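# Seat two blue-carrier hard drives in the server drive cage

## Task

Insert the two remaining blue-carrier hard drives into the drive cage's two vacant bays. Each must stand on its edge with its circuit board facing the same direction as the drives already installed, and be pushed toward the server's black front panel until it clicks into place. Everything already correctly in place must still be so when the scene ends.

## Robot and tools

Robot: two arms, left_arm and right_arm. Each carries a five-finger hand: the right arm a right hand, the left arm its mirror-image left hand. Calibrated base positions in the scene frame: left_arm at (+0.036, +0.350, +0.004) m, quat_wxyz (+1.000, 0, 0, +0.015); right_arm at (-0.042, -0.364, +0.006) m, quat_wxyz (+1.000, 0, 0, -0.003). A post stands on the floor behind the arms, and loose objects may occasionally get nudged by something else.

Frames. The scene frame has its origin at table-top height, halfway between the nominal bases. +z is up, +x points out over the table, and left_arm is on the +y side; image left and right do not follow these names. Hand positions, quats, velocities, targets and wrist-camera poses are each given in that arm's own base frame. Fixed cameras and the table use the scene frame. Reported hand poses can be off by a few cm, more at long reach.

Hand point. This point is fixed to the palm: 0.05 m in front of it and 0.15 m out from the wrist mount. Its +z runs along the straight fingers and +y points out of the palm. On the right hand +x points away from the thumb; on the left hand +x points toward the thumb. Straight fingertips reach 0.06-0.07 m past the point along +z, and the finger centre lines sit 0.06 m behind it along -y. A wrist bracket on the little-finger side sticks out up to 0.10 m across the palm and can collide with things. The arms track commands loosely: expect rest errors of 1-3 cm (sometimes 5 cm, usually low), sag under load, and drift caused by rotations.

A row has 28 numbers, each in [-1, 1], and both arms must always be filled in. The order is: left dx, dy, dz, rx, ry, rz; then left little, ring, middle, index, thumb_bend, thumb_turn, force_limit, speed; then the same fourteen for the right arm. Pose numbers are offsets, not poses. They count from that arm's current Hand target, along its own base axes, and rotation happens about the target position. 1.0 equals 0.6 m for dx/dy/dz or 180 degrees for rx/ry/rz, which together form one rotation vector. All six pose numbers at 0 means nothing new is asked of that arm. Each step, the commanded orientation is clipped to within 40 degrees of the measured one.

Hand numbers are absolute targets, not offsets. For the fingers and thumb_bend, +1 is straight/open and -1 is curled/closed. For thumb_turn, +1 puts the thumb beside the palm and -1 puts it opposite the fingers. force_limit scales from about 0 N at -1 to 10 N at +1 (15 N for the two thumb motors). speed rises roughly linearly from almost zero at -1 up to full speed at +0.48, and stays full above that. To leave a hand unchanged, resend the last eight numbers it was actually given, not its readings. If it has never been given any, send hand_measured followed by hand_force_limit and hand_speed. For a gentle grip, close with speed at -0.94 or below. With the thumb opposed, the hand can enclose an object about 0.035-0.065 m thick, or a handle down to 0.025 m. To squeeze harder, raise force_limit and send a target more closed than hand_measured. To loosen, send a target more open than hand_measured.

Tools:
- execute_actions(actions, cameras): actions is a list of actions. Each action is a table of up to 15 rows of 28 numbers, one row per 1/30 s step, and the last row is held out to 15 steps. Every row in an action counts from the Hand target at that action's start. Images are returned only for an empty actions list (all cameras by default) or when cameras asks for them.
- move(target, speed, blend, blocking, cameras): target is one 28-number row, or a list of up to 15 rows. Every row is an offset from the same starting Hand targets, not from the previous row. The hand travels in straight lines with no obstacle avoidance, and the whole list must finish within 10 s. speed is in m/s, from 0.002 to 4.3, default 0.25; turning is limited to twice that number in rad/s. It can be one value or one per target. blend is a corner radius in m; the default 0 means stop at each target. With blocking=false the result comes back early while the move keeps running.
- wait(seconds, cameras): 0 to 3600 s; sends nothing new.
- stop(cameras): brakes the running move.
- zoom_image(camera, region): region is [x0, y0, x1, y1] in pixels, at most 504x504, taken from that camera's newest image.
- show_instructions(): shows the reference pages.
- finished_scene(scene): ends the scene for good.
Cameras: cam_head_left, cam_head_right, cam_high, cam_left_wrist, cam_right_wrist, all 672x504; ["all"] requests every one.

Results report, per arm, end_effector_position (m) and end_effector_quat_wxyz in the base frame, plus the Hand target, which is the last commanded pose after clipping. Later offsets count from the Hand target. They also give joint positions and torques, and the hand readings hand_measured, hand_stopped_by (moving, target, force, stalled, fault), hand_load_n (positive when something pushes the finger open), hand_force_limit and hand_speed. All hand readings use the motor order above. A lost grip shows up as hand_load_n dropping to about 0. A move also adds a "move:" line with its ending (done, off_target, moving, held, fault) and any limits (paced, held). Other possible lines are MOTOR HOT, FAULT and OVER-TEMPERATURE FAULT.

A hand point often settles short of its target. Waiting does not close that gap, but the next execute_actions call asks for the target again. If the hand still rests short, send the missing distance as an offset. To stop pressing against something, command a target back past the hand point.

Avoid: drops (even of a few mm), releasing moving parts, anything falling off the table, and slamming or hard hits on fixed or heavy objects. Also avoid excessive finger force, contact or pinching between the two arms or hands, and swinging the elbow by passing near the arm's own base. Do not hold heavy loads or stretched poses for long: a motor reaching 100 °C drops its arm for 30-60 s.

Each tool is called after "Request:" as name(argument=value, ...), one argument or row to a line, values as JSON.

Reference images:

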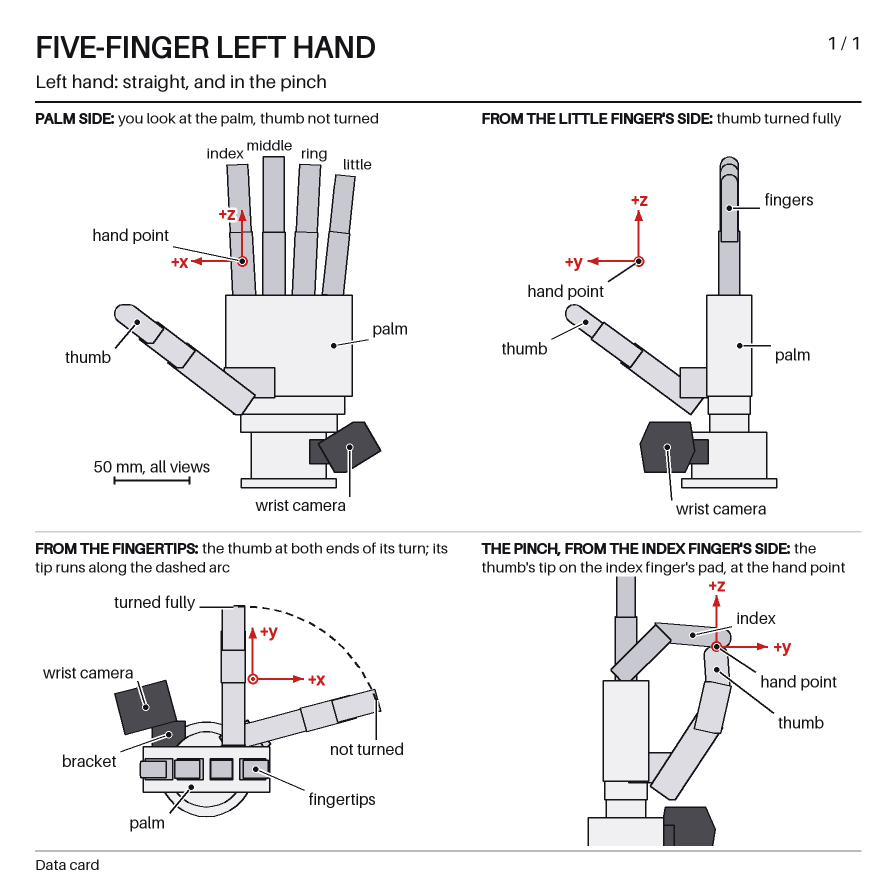

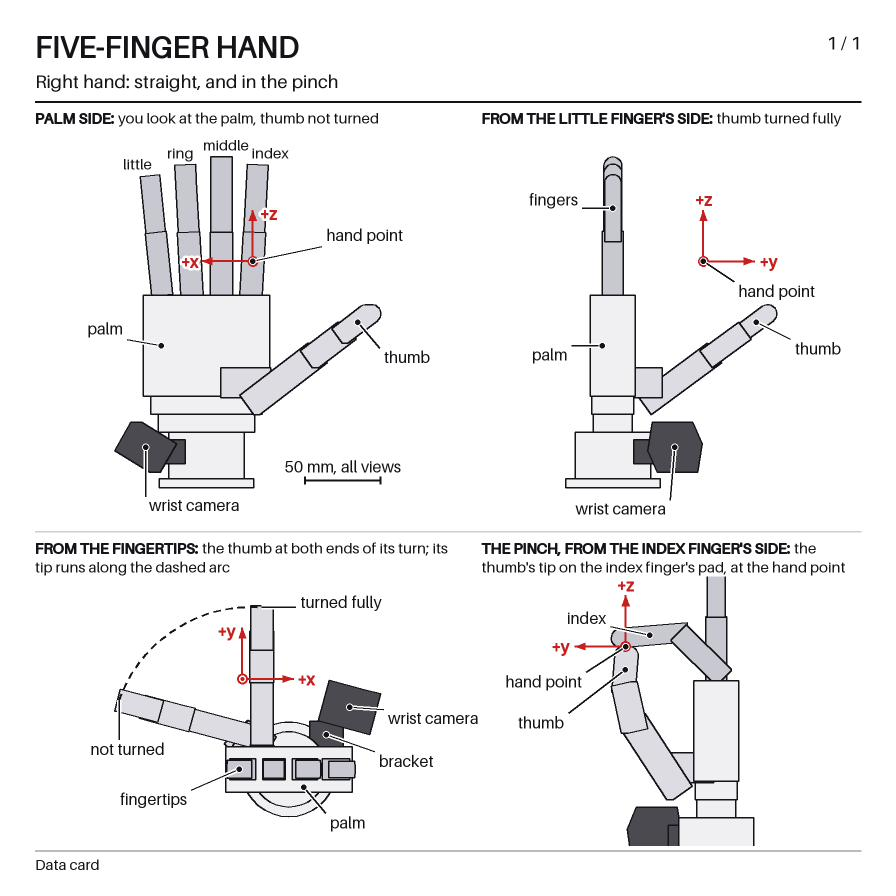

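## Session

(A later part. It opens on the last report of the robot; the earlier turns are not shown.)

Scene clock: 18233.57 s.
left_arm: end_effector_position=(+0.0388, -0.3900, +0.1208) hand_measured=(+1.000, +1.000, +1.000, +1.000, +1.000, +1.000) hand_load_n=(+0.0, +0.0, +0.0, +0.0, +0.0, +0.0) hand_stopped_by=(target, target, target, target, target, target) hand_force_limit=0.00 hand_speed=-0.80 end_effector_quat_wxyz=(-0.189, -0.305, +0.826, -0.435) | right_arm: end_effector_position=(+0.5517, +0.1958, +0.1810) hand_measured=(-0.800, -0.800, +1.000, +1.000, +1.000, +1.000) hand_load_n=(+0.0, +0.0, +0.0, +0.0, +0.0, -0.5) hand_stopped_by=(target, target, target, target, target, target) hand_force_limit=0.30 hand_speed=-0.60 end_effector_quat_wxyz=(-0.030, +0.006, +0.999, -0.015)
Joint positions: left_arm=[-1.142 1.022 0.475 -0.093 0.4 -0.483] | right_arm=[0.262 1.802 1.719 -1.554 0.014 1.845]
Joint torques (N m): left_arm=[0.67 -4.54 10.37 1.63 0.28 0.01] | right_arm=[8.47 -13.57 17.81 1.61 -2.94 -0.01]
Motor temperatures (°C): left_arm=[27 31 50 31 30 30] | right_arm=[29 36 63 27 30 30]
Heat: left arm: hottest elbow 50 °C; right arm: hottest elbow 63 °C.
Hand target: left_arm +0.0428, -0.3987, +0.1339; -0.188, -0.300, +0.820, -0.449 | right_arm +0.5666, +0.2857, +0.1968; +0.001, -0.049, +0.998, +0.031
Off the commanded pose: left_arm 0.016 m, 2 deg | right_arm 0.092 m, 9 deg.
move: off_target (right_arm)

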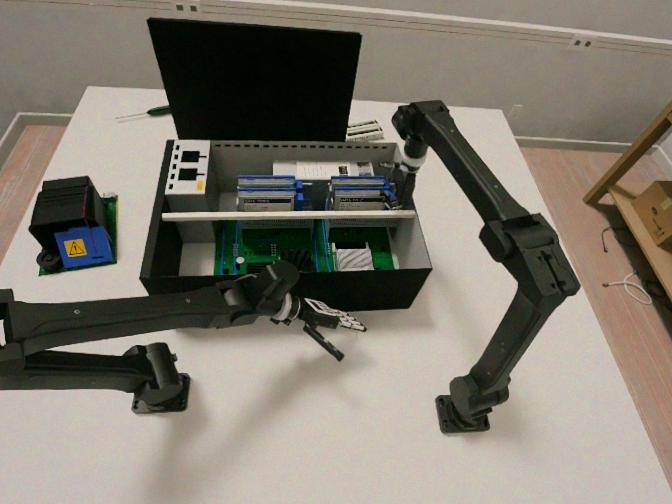

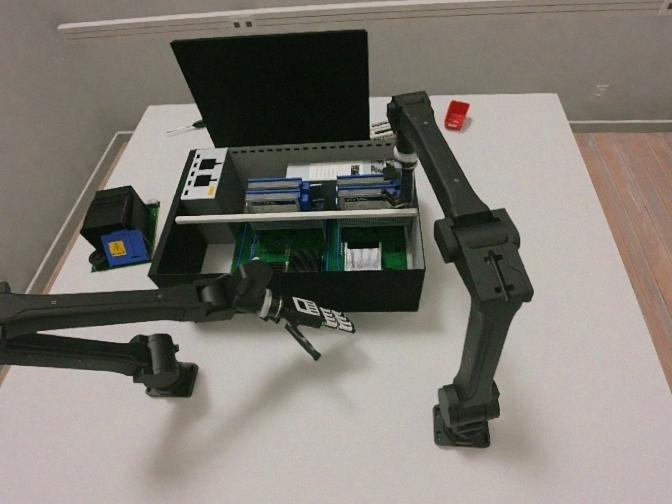

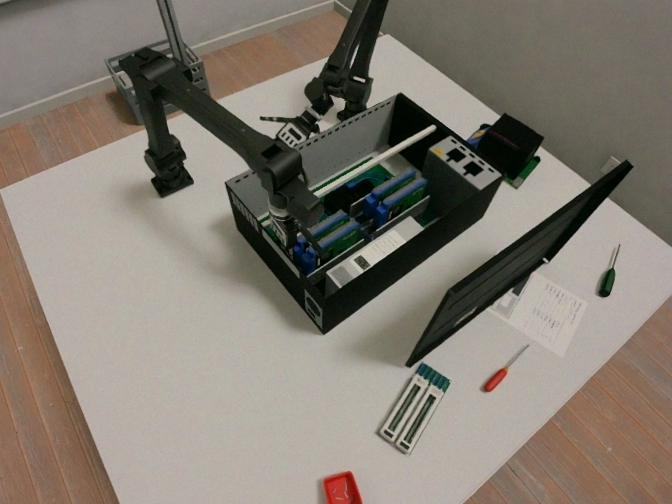

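Request:
move(
  target=[0,0,0,0,0,0,1,1,1,1,1,1,0,-0.8,0.0,0.09,0.0,0.0,0,0.0,-0.8,-0.8,1,1,1,1,0.3,-0.6],
  speed=0.1,
  cameras=["cam_head_left","cam_head_right","cam_high"],
)

Request:
zoom_image(
  camera="cam_head_left",
  region=[325, 165, 415, 231],
)

Request:
zoom_image(
  camera="cam_high",
  region=[270, 190, 370, 265],
)

Scene clock: 18250.63 s.
left_arm: end_effector_position=(+0.0388, -0.3900, +0.1208) hand_measured=(+1.000, +1.000, +1.000, +1.000, +1.000, +1.000) hand_load_n=(+0.0, +0.0, +0.0, +0.0, +0.0, +0.0) hand_stopped_by=(target, target, target, target, target, target) hand_force_limit=0.00 hand_speed=-0.80 end_effector_quat_wxyz=(-0.189, -0.305, +0.826, -0.435) | right_arm: end_effector_position=(+0.5553, +0.1975, +0.1790) hand_measured=(-0.800, -0.800, +1.000, +1.000, +1.000, +1.000) hand_load_n=(+0.0, +0.0, +0.5, +0.0, +0.0, +0.0) hand_stopped_by=(target, target, target, target, target, target) hand_force_limit=0.30 hand_speed=-0.60 end_effector_quat_wxyz=(-0.035, +0.041, +0.998, -0.035)
Joint positions: left_arm=[-1.142 1.022 0.475 -0.093 0.4 -0.483] | right_arm=[0.28 1.821 1.747 -1.586 0.044 1.935]
Joint torques (N m): left_arm=[0.73 -4.42 10.39 1.63 0.28 0.01] | right_arm=[13.04 -13.51 18.91 2.17 -4.16 -0.18]
Motor temperatures (°C): left_arm=[27 31 50 31 30 30] | right_arm=[29 36 67 27 37 30]
Heat: left arm: hottest elbow 50 °C; right arm: hottest elbow 67 °C.
Hand target: left_arm +0.0428, -0.3987, +0.1339; -0.188, -0.300, +0.820, -0.449 | right_arm +0.5666, +0.3398, +0.1971; +0.001, -0.049, +0.998, +0.031
Off the commanded pose: left_arm 0.016 m, 2 deg | right_arm 0.144 m, 13 deg.
move: off_target (right_arm)

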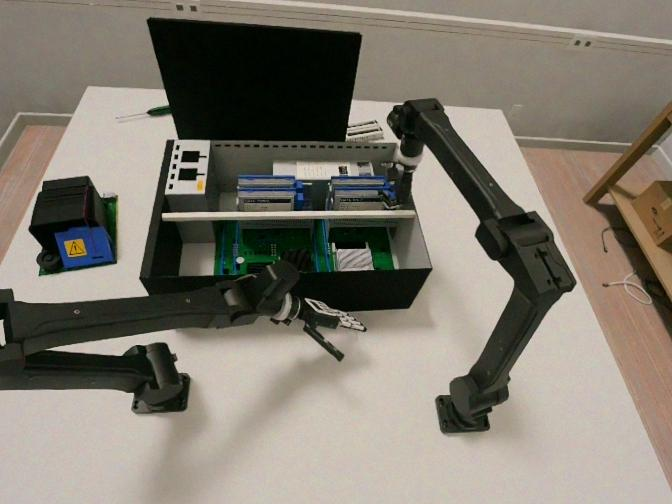

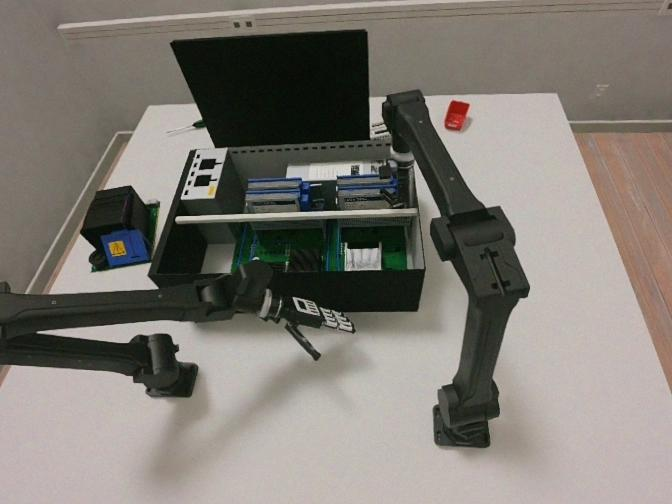

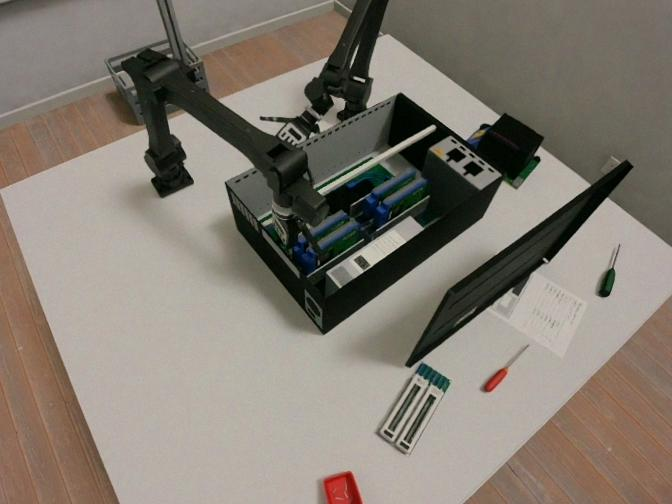

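Scaled by 5.600 from the camera's image (finer frame: 960x720).

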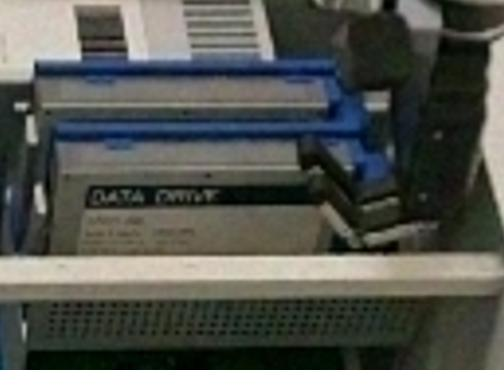

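Scaled by 5.040 from the camera's image (finer frame: 960x720).

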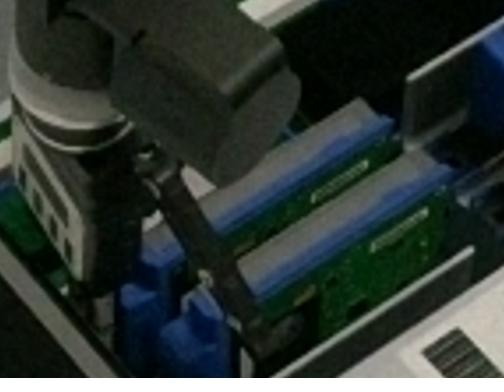

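Request:
move(
  target=[0,0,0,0,0,0,1,1,1,1,1,1,0,-0.8,-0.01,0.12,0.0,0.01,0,0.02,-0.8,-0.8,1,1,1,1,0.3,-0.6],
  speed=0.15,
  cameras=["cam_head_left","cam_head_right","cam_high"],
)

Request:
zoom_image(
  camera="cam_head_left",
  region=[325, 165, 415, 231],
)

Request:
zoom_image(
  camera="cam_high",
  region=[270, 190, 370, 265],
)

Scene clock: 18264.37 s.
left_arm: end_effector_position=(+0.0388, -0.3900, +0.1208) hand_measured=(+1.000, +1.000, +1.000, +1.000, +1.000, +1.000) hand_load_n=(+0.0, +0.0, -0.5, +0.0, +0.0, +0.0) hand_stopped_by=(target, target, target, target, target, target) hand_force_limit=0.00 hand_speed=-0.80 end_effector_quat_wxyz=(-0.189, -0.305, +0.826, -0.435) | right_arm: end_effector_position=(+0.5552, +0.2051, +0.1777) hand_measured=(-0.800, -0.800, +1.000, +1.000, +1.000, +1.000) hand_load_n=(+0.0, +0.0, +0.5, +0.0, +0.0, +0.0) hand_stopped_by=(target, target, target, target, target, target) hand_force_limit=0.30 hand_speed=-0.60 end_effector_quat_wxyz=(-0.040, +0.048, +0.997, -0.046)
Joint positions: left_arm=[-1.142 1.022 0.475 -0.093 0.4 -0.483] | right_arm=[0.3 1.837 1.77 -1.609 0.058 1.97]
Joint torques (N m): left_arm=[0.67 -4.48 10.39 1.63 0.28 0.01] | right_arm=[19.55 -12.92 19.85 2.88 -5.96 -0.35]
Motor temperatures (°C): left_arm=[27 31 50 31 30 30] | right_arm=[30 35 68 28 49 30]
Heat: left arm: hottest elbow 50 °C; right arm: hottest elbow 68 °C.
Hand target: left_arm +0.0428, -0.3987, +0.1339; -0.188, -0.300, +0.820, -0.449 | right_arm +0.5606, +0.4118, +0.1970; +0.001, -0.080, +0.996, +0.047
Off the commanded pose: left_arm 0.016 m, 2 deg | right_arm 0.208 m, 19 deg.
move: off_target (right_arm)

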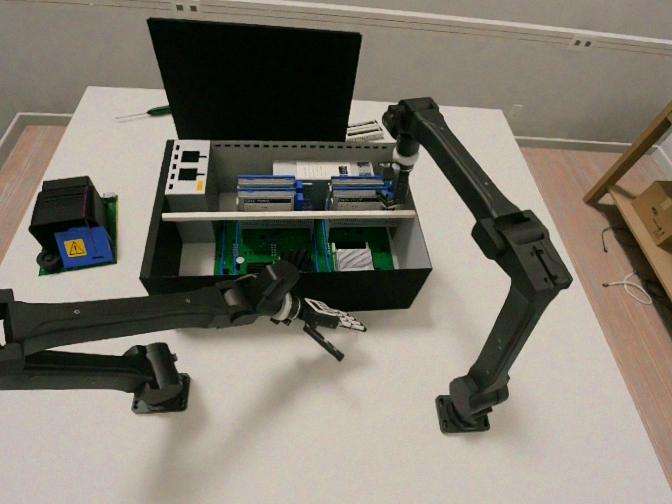

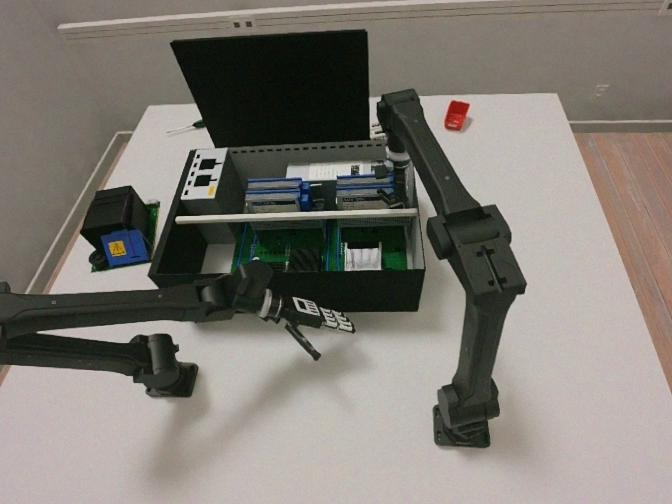

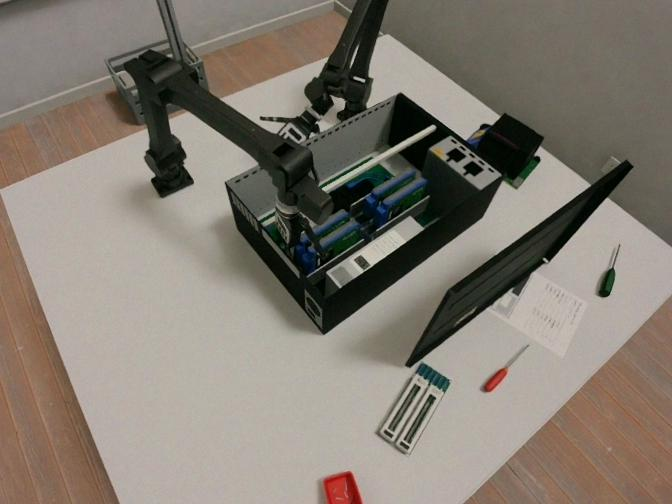

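Scaled by 5.600 from the camera's image (finer frame: 960x720).

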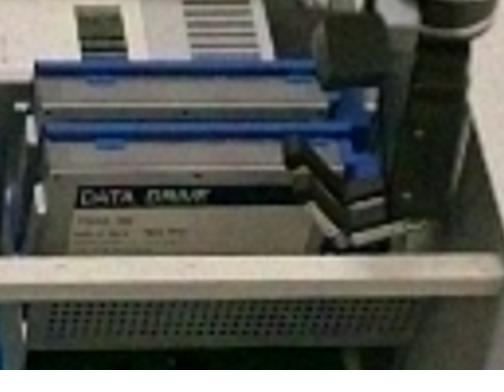

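Scaled by 5.040 from the camera's image (finer frame: 960x720).

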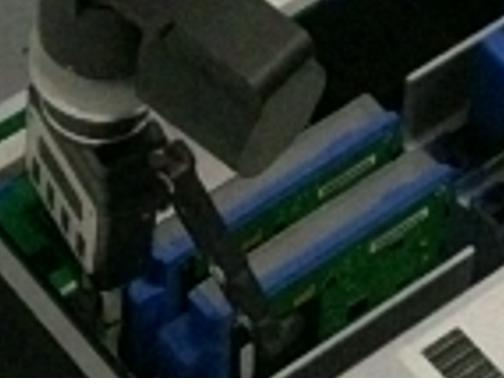

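Request:
move(
  target=[
    [0,0,0,0,0,0,1,1,1,1,1,1,0,-0.8,-0.01,-0.345,0.0,-0.03,0,-0.04,-0.8,-0.8,1,1,1,1,0.3,-0.6],
    [0,0,0,0,0,0,1,1,1,1,1,1,0,-0.8,-0.01,-0.39,0.0,-0.03,0,-0.04,-0.8,-0.8,1,1,1,1,0.3,-0.6],
    [0,0,0,0,0,0,1,1,1,1,1,1,0,-0.8,-0.01,-0.39,0.3,-0.03,0,-0.04,-0.8,-0.8,1,1,1,1,0.3,-0.6],
  ],
  speed=0.15,
  cameras=["cam_head_left","cam_head_right","cam_high","cam_right_wrist"],
)

Request:
zoom_image(
  camera="cam_head_left",
  region=[325, 165, 415, 231],
)

Request:
zoom_image(
  camera="cam_high",
  region=[270, 190, 370, 265],
)

Scene clock: 18283.03 s.
left_arm: end_effector_position=(+0.0388, -0.3900, +0.1208) hand_measured=(+1.000, +1.000, +1.000, +1.000, +1.000, +1.000) hand_load_n=(-0.5, +0.0, +0.0, +0.0, +0.0, +0.0) hand_stopped_by=(target, target, target, target, target, target) hand_force_limit=0.00 hand_speed=-0.80 end_effector_quat_wxyz=(-0.189, -0.305, +0.826, -0.435) | right_arm: end_effector_position=(+0.5482, +0.1802, +0.3491) hand_measured=(-0.800, -0.800, +1.000, +1.000, +1.000, +1.000) hand_load_n=(+0.5, +0.0, +0.0, +0.0, +0.0, +0.0) hand_stopped_by=(target, target, target, target, target, target) hand_force_limit=0.30 hand_speed=-0.60 end_effector_quat_wxyz=(+0.072, -0.012, +0.997, +0.025)
Joint positions: left_arm=[-1.142 1.022 0.475 -0.093 0.4 -0.483] | right_arm=[0.22 1.666 1.946 -1.7 -0.019 1.768]
Joint torques (N m): left_arm=[0.67 -4.48 10.4 1.63 0.28 0.01] | right_arm=[-0.32 -15.38 15.61 0.31 -0.14 -0.07]
Motor temperatures (°C): left_arm=[27 31 50 31 30 30] | right_arm=[30 36 70 28 68 30]
Heat: left arm: hottest elbow 50 °C; right arm: hottest elbow 70 °C.
Hand target: left_arm +0.0428, -0.3987, +0.1339; -0.188, -0.300, +0.820, -0.449 | right_arm +0.5547, +0.1777, +0.3769; +0.000, -0.018, +1.000, +0.000
Off the commanded pose: left_arm 0.016 m, 2 deg | right_arm 0.029 m, 9 deg.
joint sent to its limit (right arm) — joint 4 (wrist pitch), lower limit. The joint targets are off in orientation, not in position.
move: off_target (right_arm)
cam_right_wrist: T_world_to_cam=[[-0.27513, 0.96059, 0.03978, -0.03997], [0.72507, 0.18015, 0.6647, -0.66663], [0.63133, 0.21172, -0.74606, -0.01128]] pos_world=[0.47948, 0.16088, 0.43628]

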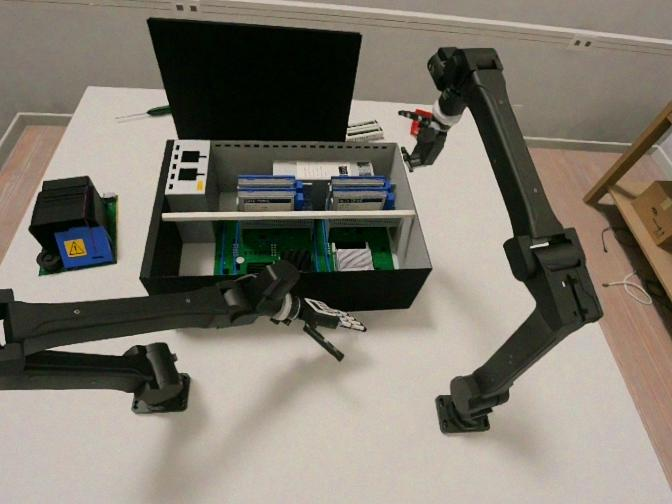

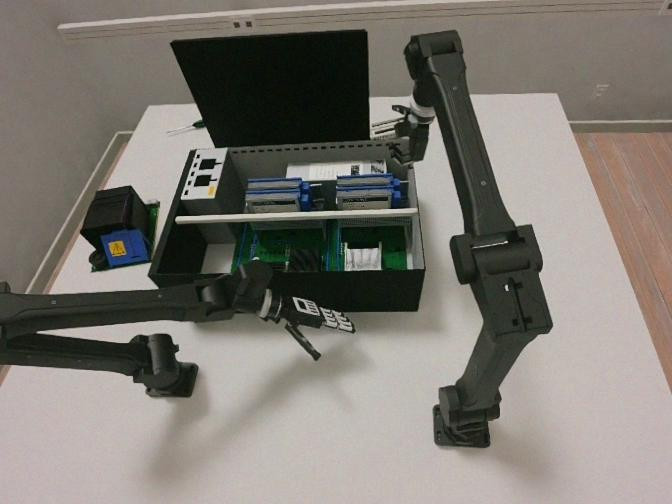

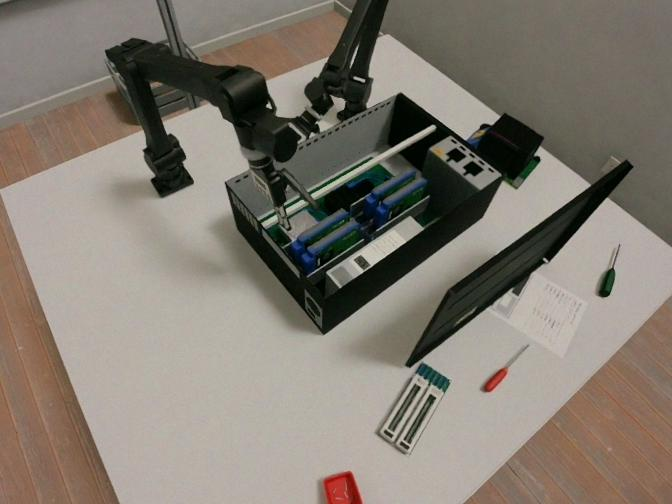

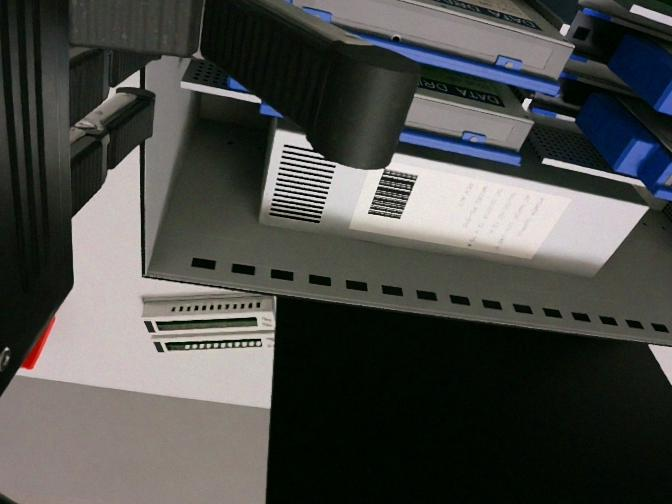

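Scaled by 5.600 from the camera's image (finer frame: 960x720).

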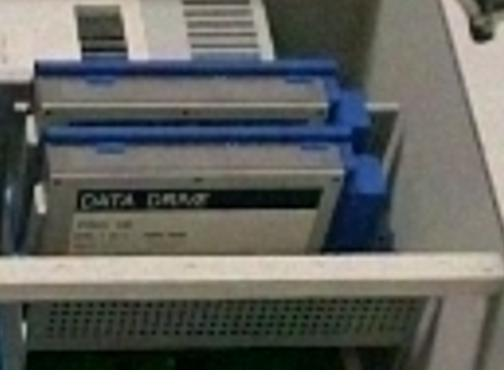

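Scaled by 5.040 from the camera's image (finer frame: 960x720).

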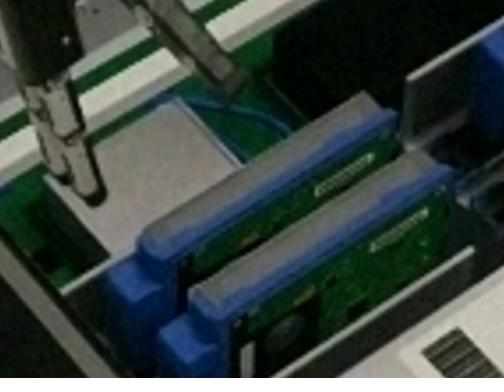

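Request:
zoom_image(
  camera="cam_high",
  region=[326, 200, 356, 222],
)

Request:
zoom_image(
  camera="cam_high",
  region=[338, 212, 368, 234],
)

Request:
zoom_image(
  camera="cam_head_left",
  region=[326, 170, 356, 192],
)

Request:
zoom_image(
  camera="cam_head_left",
  region=[326, 184, 356, 206],
)

Request:
zoom_image(
  camera="cam_head_left",
  region=[230, 170, 260, 192],
)

Scaled by 16.800 from the camera's image (finer frame: 960x720).

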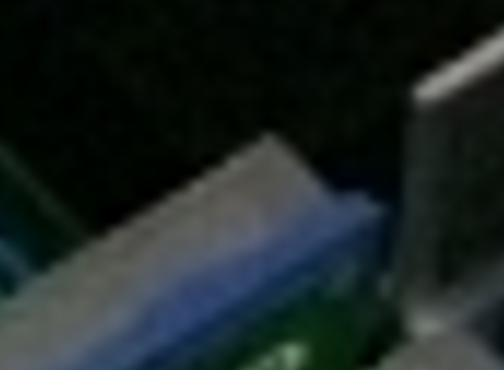

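Scaled by 16.800 from the camera's image (finer frame: 960x720).

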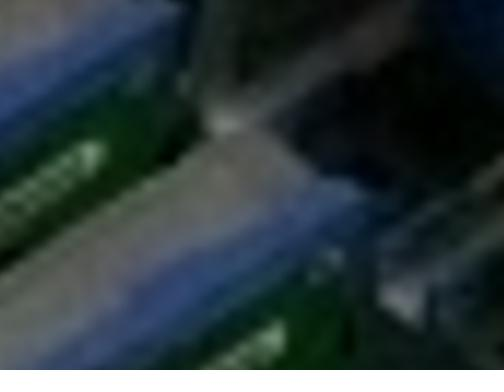

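Scaled by 16.800 from the camera's image (finer frame: 960x720).

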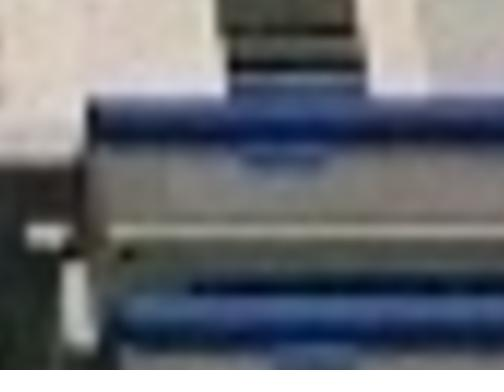

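Scaled by 16.800 from the camera's image (finer frame: 960x720).

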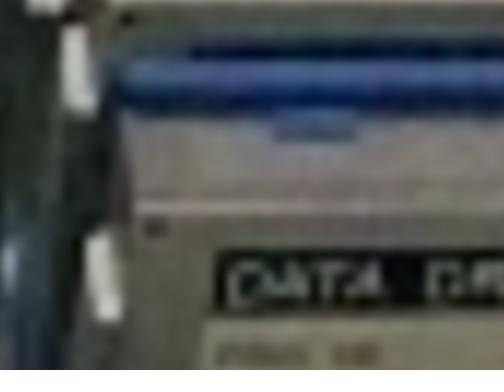

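Scaled by 16.800 from the camera's image (finer frame: 960x720).

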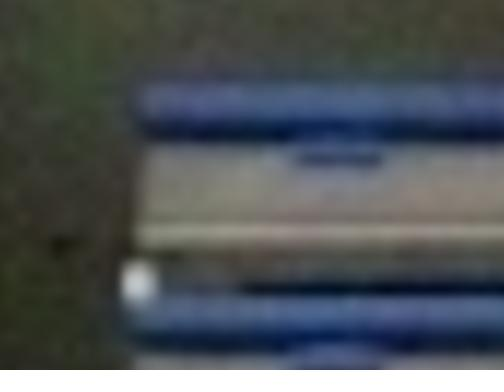

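Request:
move(
  target=[
    [0,0,0,0,0,0,1,1,1,1,1,1,0,-0.8,-0.0412,0.1288,0.0,-0.3115,-0.2358,0.4828,1,1,1,1,1,1,0.3,-0.6],
    [0,0,0,0,0,0,1,1,1,1,1,1,0,-0.8,-0.0412,0.1288,-0.157,-0.3115,-0.2358,0.4828,1,1,1,1,1,1,0.3,-0.6],
  ],
  speed=0.2,
  cameras=["cam_high","cam_right_wrist"],
)

Scene clock: 18344.93 s.
left_arm: end_effector_position=(+0.0388, -0.3900, +0.1208) hand_measured=(+1.000, +1.000, +1.000, +1.000, +1.000, +1.000) hand_load_n=(-0.5, -0.5, +0.0, +0.5, +0.0, +0.0) hand_stopped_by=(target, target, target, target, target, target) hand_force_limit=0.00 hand_speed=-0.80 end_effector_quat_wxyz=(-0.189, -0.305, +0.826, -0.435) | right_arm: end_effector_position=(+0.5311, +0.2510, +0.2840) hand_measured=(+1.000, +1.000, +1.000, +1.000, +1.000, +1.000) hand_load_n=(+0.0, +0.0, +0.0, +0.0, +0.0, +0.0) hand_stopped_by=(target, target, target, target, target, target) hand_force_limit=0.30 hand_speed=-0.60 end_effector_quat_wxyz=(-0.303, +0.649, -0.557, +0.420)
Joint positions: left_arm=[-1.142 1.022 0.475 -0.093 0.4 -0.483] | right_arm=[0.567 1.386 1.275 -0.471 0.566 0.104]
Joint torques (N m): left_arm=[0.73 -4.48 10.39 1.63 0.28 0.01] | right_arm=[1.44 -11.4 11.45 2.33 0.11 -0.17]
Motor temperatures (°C): left_arm=[27 31 50 31 30 30] | right_arm=[29 36 69 27 38 30]
Heat: left arm: hottest elbow 50 °C; right arm: hottest elbow 69 °C.
Hand target: left_arm +0.0428, -0.3987, +0.1339; -0.188, -0.300, +0.820, -0.449 | right_arm +0.5299, +0.2549, +0.2827; -0.307, +0.653, -0.549, +0.421
Off the commanded pose: left_arm 0.016 m, 2 deg | right_arm 0.004 m, 1 deg.
move: done
cam_right_wrist: T_world_to_cam=[[-0.47276, -0.42816, -0.77018, 0.57346], [-0.5919, 0.80179, -0.0824, 0.13184], [0.6528, 0.41692, -0.63248, -0.1592]] pos_world=[0.45308, 0.2062, 0.35184]

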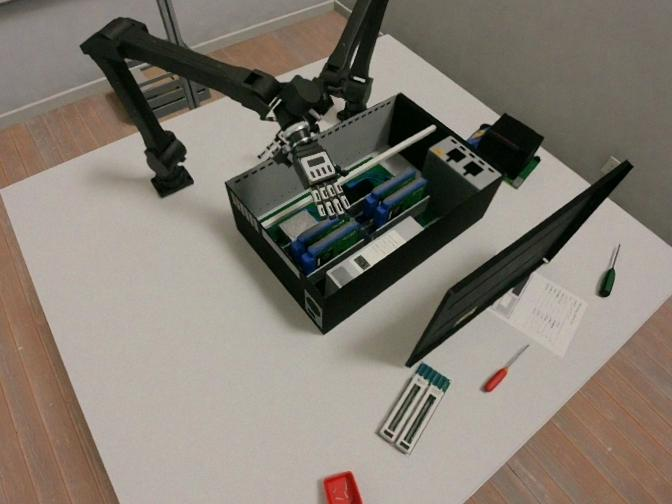

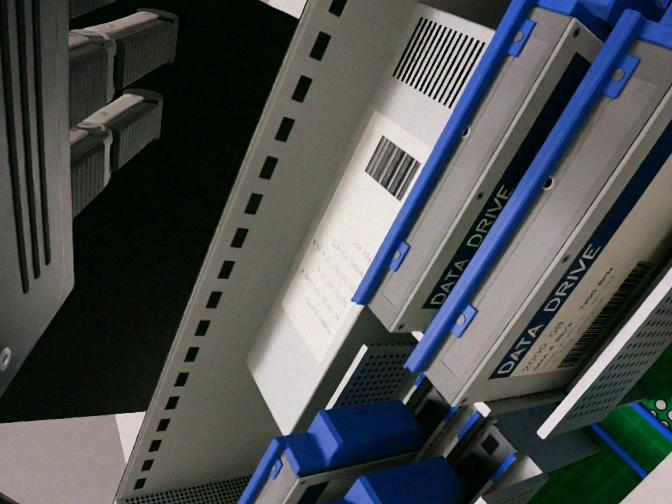

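Request:
zoom_image(
  camera="cam_right_wrist",
  region=[350, 280, 550, 430],
)

Request:
zoom_image(
  camera="cam_right_wrist",
  region=[400, 340, 560, 490],
)

Scaled by 2.520 from the camera's image (finer frame: 960x720).

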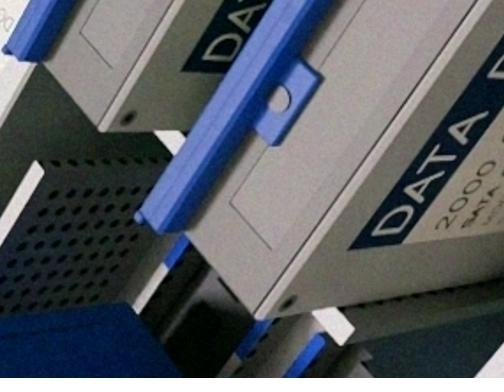

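Scaled by 3.150 from the camera's image (finer frame: 960x720).

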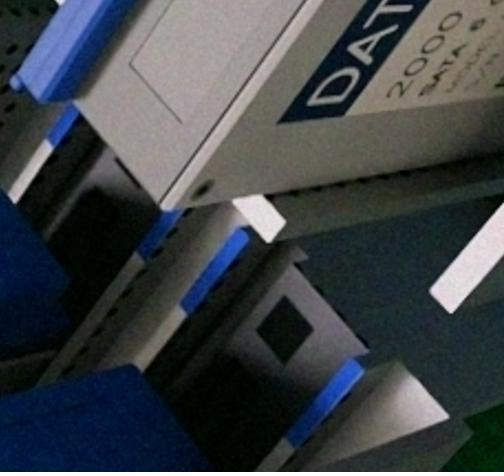

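Request:
zoom_image(
  camera="cam_right_wrist",
  region=[370, 310, 450, 370],
)

Request:
zoom_image(
  camera="cam_right_wrist",
  region=[430, 380, 510, 440],
)

Scaled by 6.300 from the camera's image (finer frame: 960x720).

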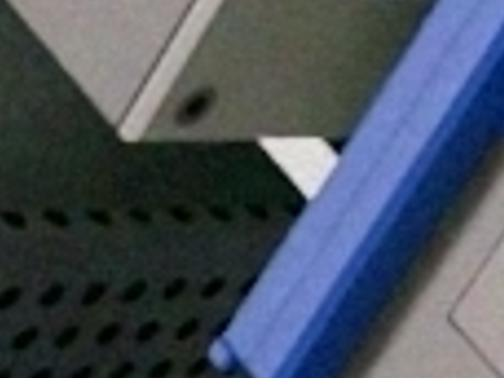

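Scaled by 6.300 from the camera's image (finer frame: 960x720).

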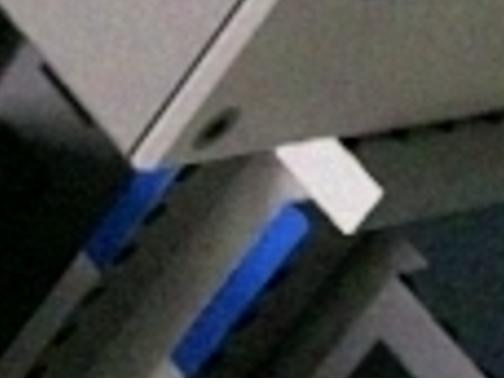

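Request:
zoom_image(
  camera="cam_right_wrist",
  region=[350, 310, 550, 460],
)

Request:
wait(
  seconds=0.3,
  cameras=["cam_head_left","cam_head_right"],
)

Request:
zoom_image(
  camera="cam_head_left",
  region=[375, 185, 415, 225],
)

Request:
zoom_image(
  camera="cam_head_left",
  region=[285, 185, 325, 225],
)

Scaled by 2.520 from the camera's image (finer frame: 960x720).

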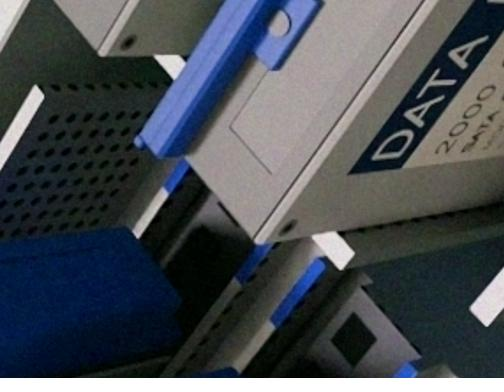

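Scene clock: 18387.13 s.
left_arm: end_effector_position=(+0.0388, -0.3900, +0.1208) hand_measured=(+1.000, +1.000, +1.000, +1.000, +1.000, +1.000) hand_load_n=(+0.0, +0.0, +0.0, +0.0, -0.5, +0.0) hand_stopped_by=(target, target, target, target, target, target) hand_force_limit=0.00 hand_speed=-0.80 end_effector_quat_wxyz=(-0.189, -0.305, +0.826, -0.435) | right_arm: end_effector_position=(+0.5311, +0.2510, +0.2840) hand_measured=(+1.000, +1.000, +1.000, +1.000, +1.000, +1.000) hand_load_n=(+0.0, +0.0, +0.0, +0.0, +0.0, +0.0) hand_stopped_by=(target, target, target, target, target, target) hand_force_limit=0.30 hand_speed=-0.60 end_effector_quat_wxyz=(-0.304, +0.649, -0.557, +0.420)
Joint positions: left_arm=[-1.142 1.022 0.475 -0.093 0.4 -0.483] | right_arm=[0.567 1.386 1.275 -0.47 0.566 0.104]
Joint torques (N m): left_arm=[0.73 -4.48 10.39 1.65 0.29 0.01] | right_arm=[1.55 -11.63 11.59 2.13 0.12 -0.05]
Motor temperatures (°C): left_arm=[27 31 50 31 30 30] | right_arm=[29 35 63 28 34 30]
Heat: left arm: hottest elbow 50 °C; right arm: hottest elbow 63 °C.
Hand target: left_arm +0.0428, -0.3987, +0.1339; -0.188, -0.300, +0.820, -0.449 | right_arm +0.5300, +0.2549, +0.2827; -0.307, +0.653, -0.549, +0.421
Off the commanded pose: left_arm 0.016 m, 2 deg | right_arm 0.004 m, 1 deg.
wait: 0.30 s; at rest from the start

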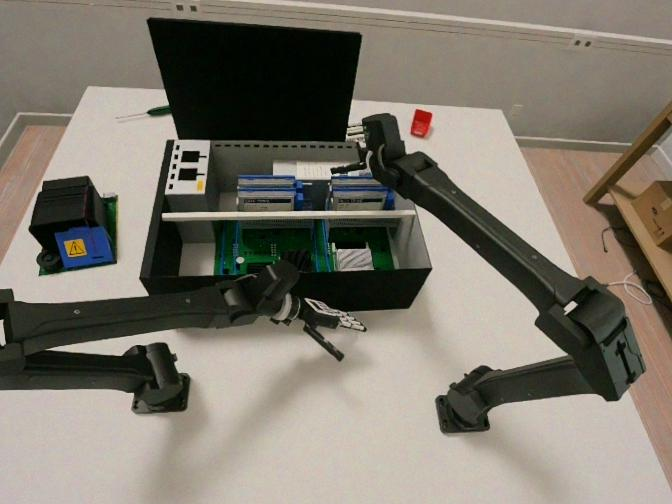

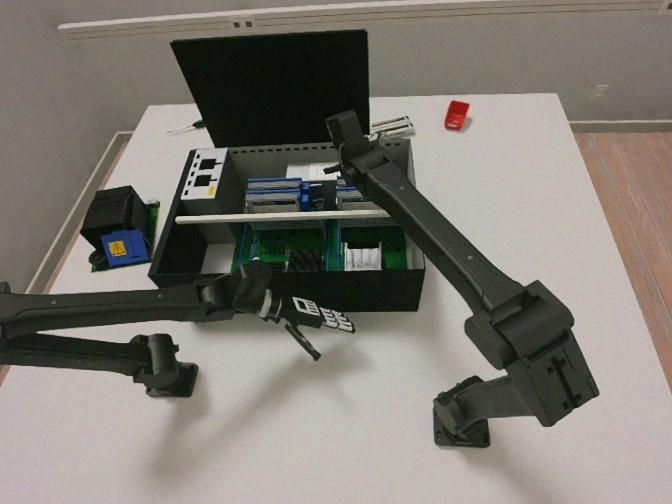

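Scaled by 12.600 from the camera's image (finer frame: 960x720).

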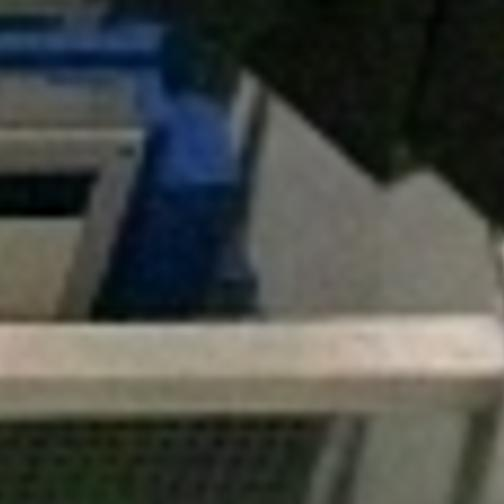

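Scaled by 12.600 from the camera's image (finer frame: 960x720).

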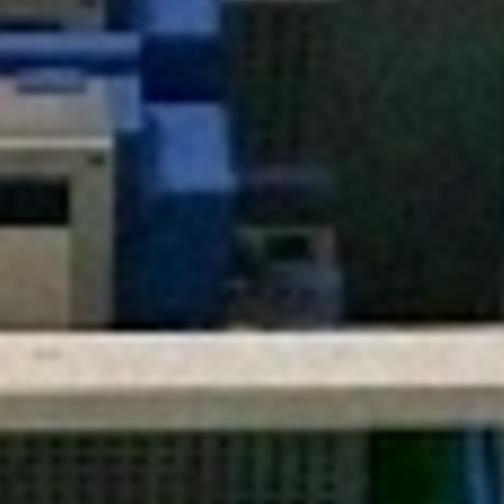

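Request:
move(
  target=[0,0,0,0,0,0,1,1,1,1,1,1,0,-0.8,0.0,0.1,0.0,0,0,0,1,1,1,1,1,1,0.3,-0.6],
  speed=0.15,
  cameras=["cam_right_wrist"],
)

Scene clock: 18448.87 s.
left_arm: end_effector_position=(+0.0388, -0.3900, +0.1208) hand_measured=(+1.000, +1.000, +1.000, +1.000, +1.000, +1.000) hand_load_n=(+0.0, +0.0, +0.0, -0.5, +0.0, +0.0) hand_stopped_by=(target, target, target, target, target, target) hand_force_limit=0.00 hand_speed=-0.80 end_effector_quat_wxyz=(-0.189, -0.305, +0.826, -0.435) | right_arm: end_effector_position=(+0.5164, +0.3048, +0.2499) hand_measured=(+1.000, +1.000, +1.000, +1.000, +1.000, +1.000) hand_load_n=(+0.0, +0.0, +0.0, +0.0, +0.0, +0.0) hand_stopped_by=(target, target, target, target, target, target) hand_force_limit=0.30 hand_speed=-0.60 end_effector_quat_wxyz=(-0.282, +0.672, -0.543, +0.417)
Joint positions: left_arm=[-1.142 1.022 0.475 -0.093 0.4 -0.483] | right_arm=[0.677 1.472 1.301 -0.493 0.644 0.142]
Joint torques (N m): left_arm=[0.67 -4.42 10.39 1.65 0.28 0.01] | right_arm=[0.21 -13.57 18.06 1.13 0.42 0.16]
Motor temperatures (°C): left_arm=[27 31 50 31 30 30] | right_arm=[29 35 60 28 32 30]
Heat: left arm: hottest elbow 50 °C; right arm: hottest elbow 60 °C.
Hand target: left_arm +0.0428, -0.3987, +0.1339; -0.188, -0.300, +0.820, -0.449 | right_arm +0.5298, +0.3151, +0.2827; -0.307, +0.653, -0.549, +0.421
Off the commanded pose: left_arm 0.016 m, 2 deg | right_arm 0.037 m, 4 deg.
move: off_target (right_arm)
cam_right_wrist: T_world_to_cam=[[-0.48796, -0.48048, -0.72872, 0.57675], [-0.61779, 0.77989, -0.10053, 0.10187], [0.61662, 0.40114, -0.6774, -0.15884]] pos_world=[0.44231, 0.26139, 0.32294]

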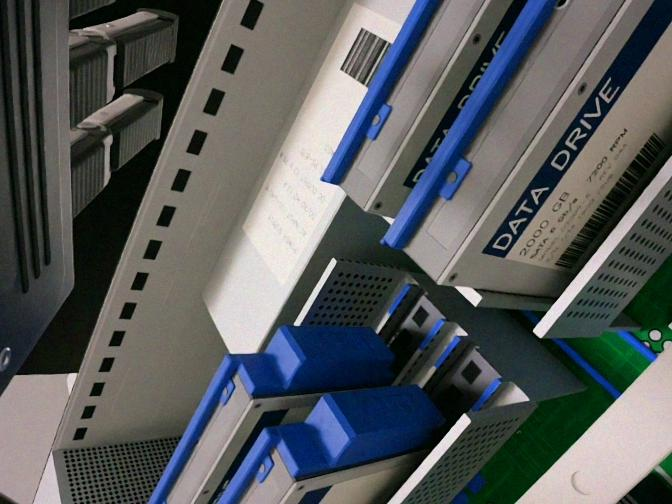

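Request:
zoom_image(
  camera="cam_right_wrist",
  region=[250, 240, 550, 465],
)

Scaled by 1.680 from the camera's image (finer frame: 960x720).

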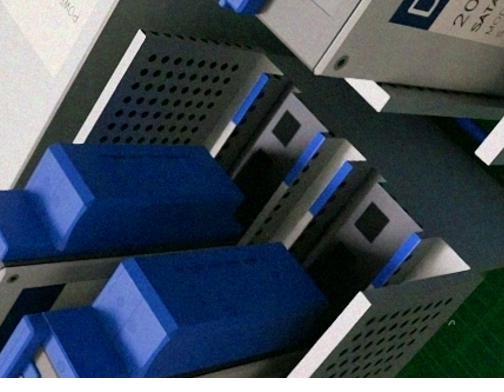

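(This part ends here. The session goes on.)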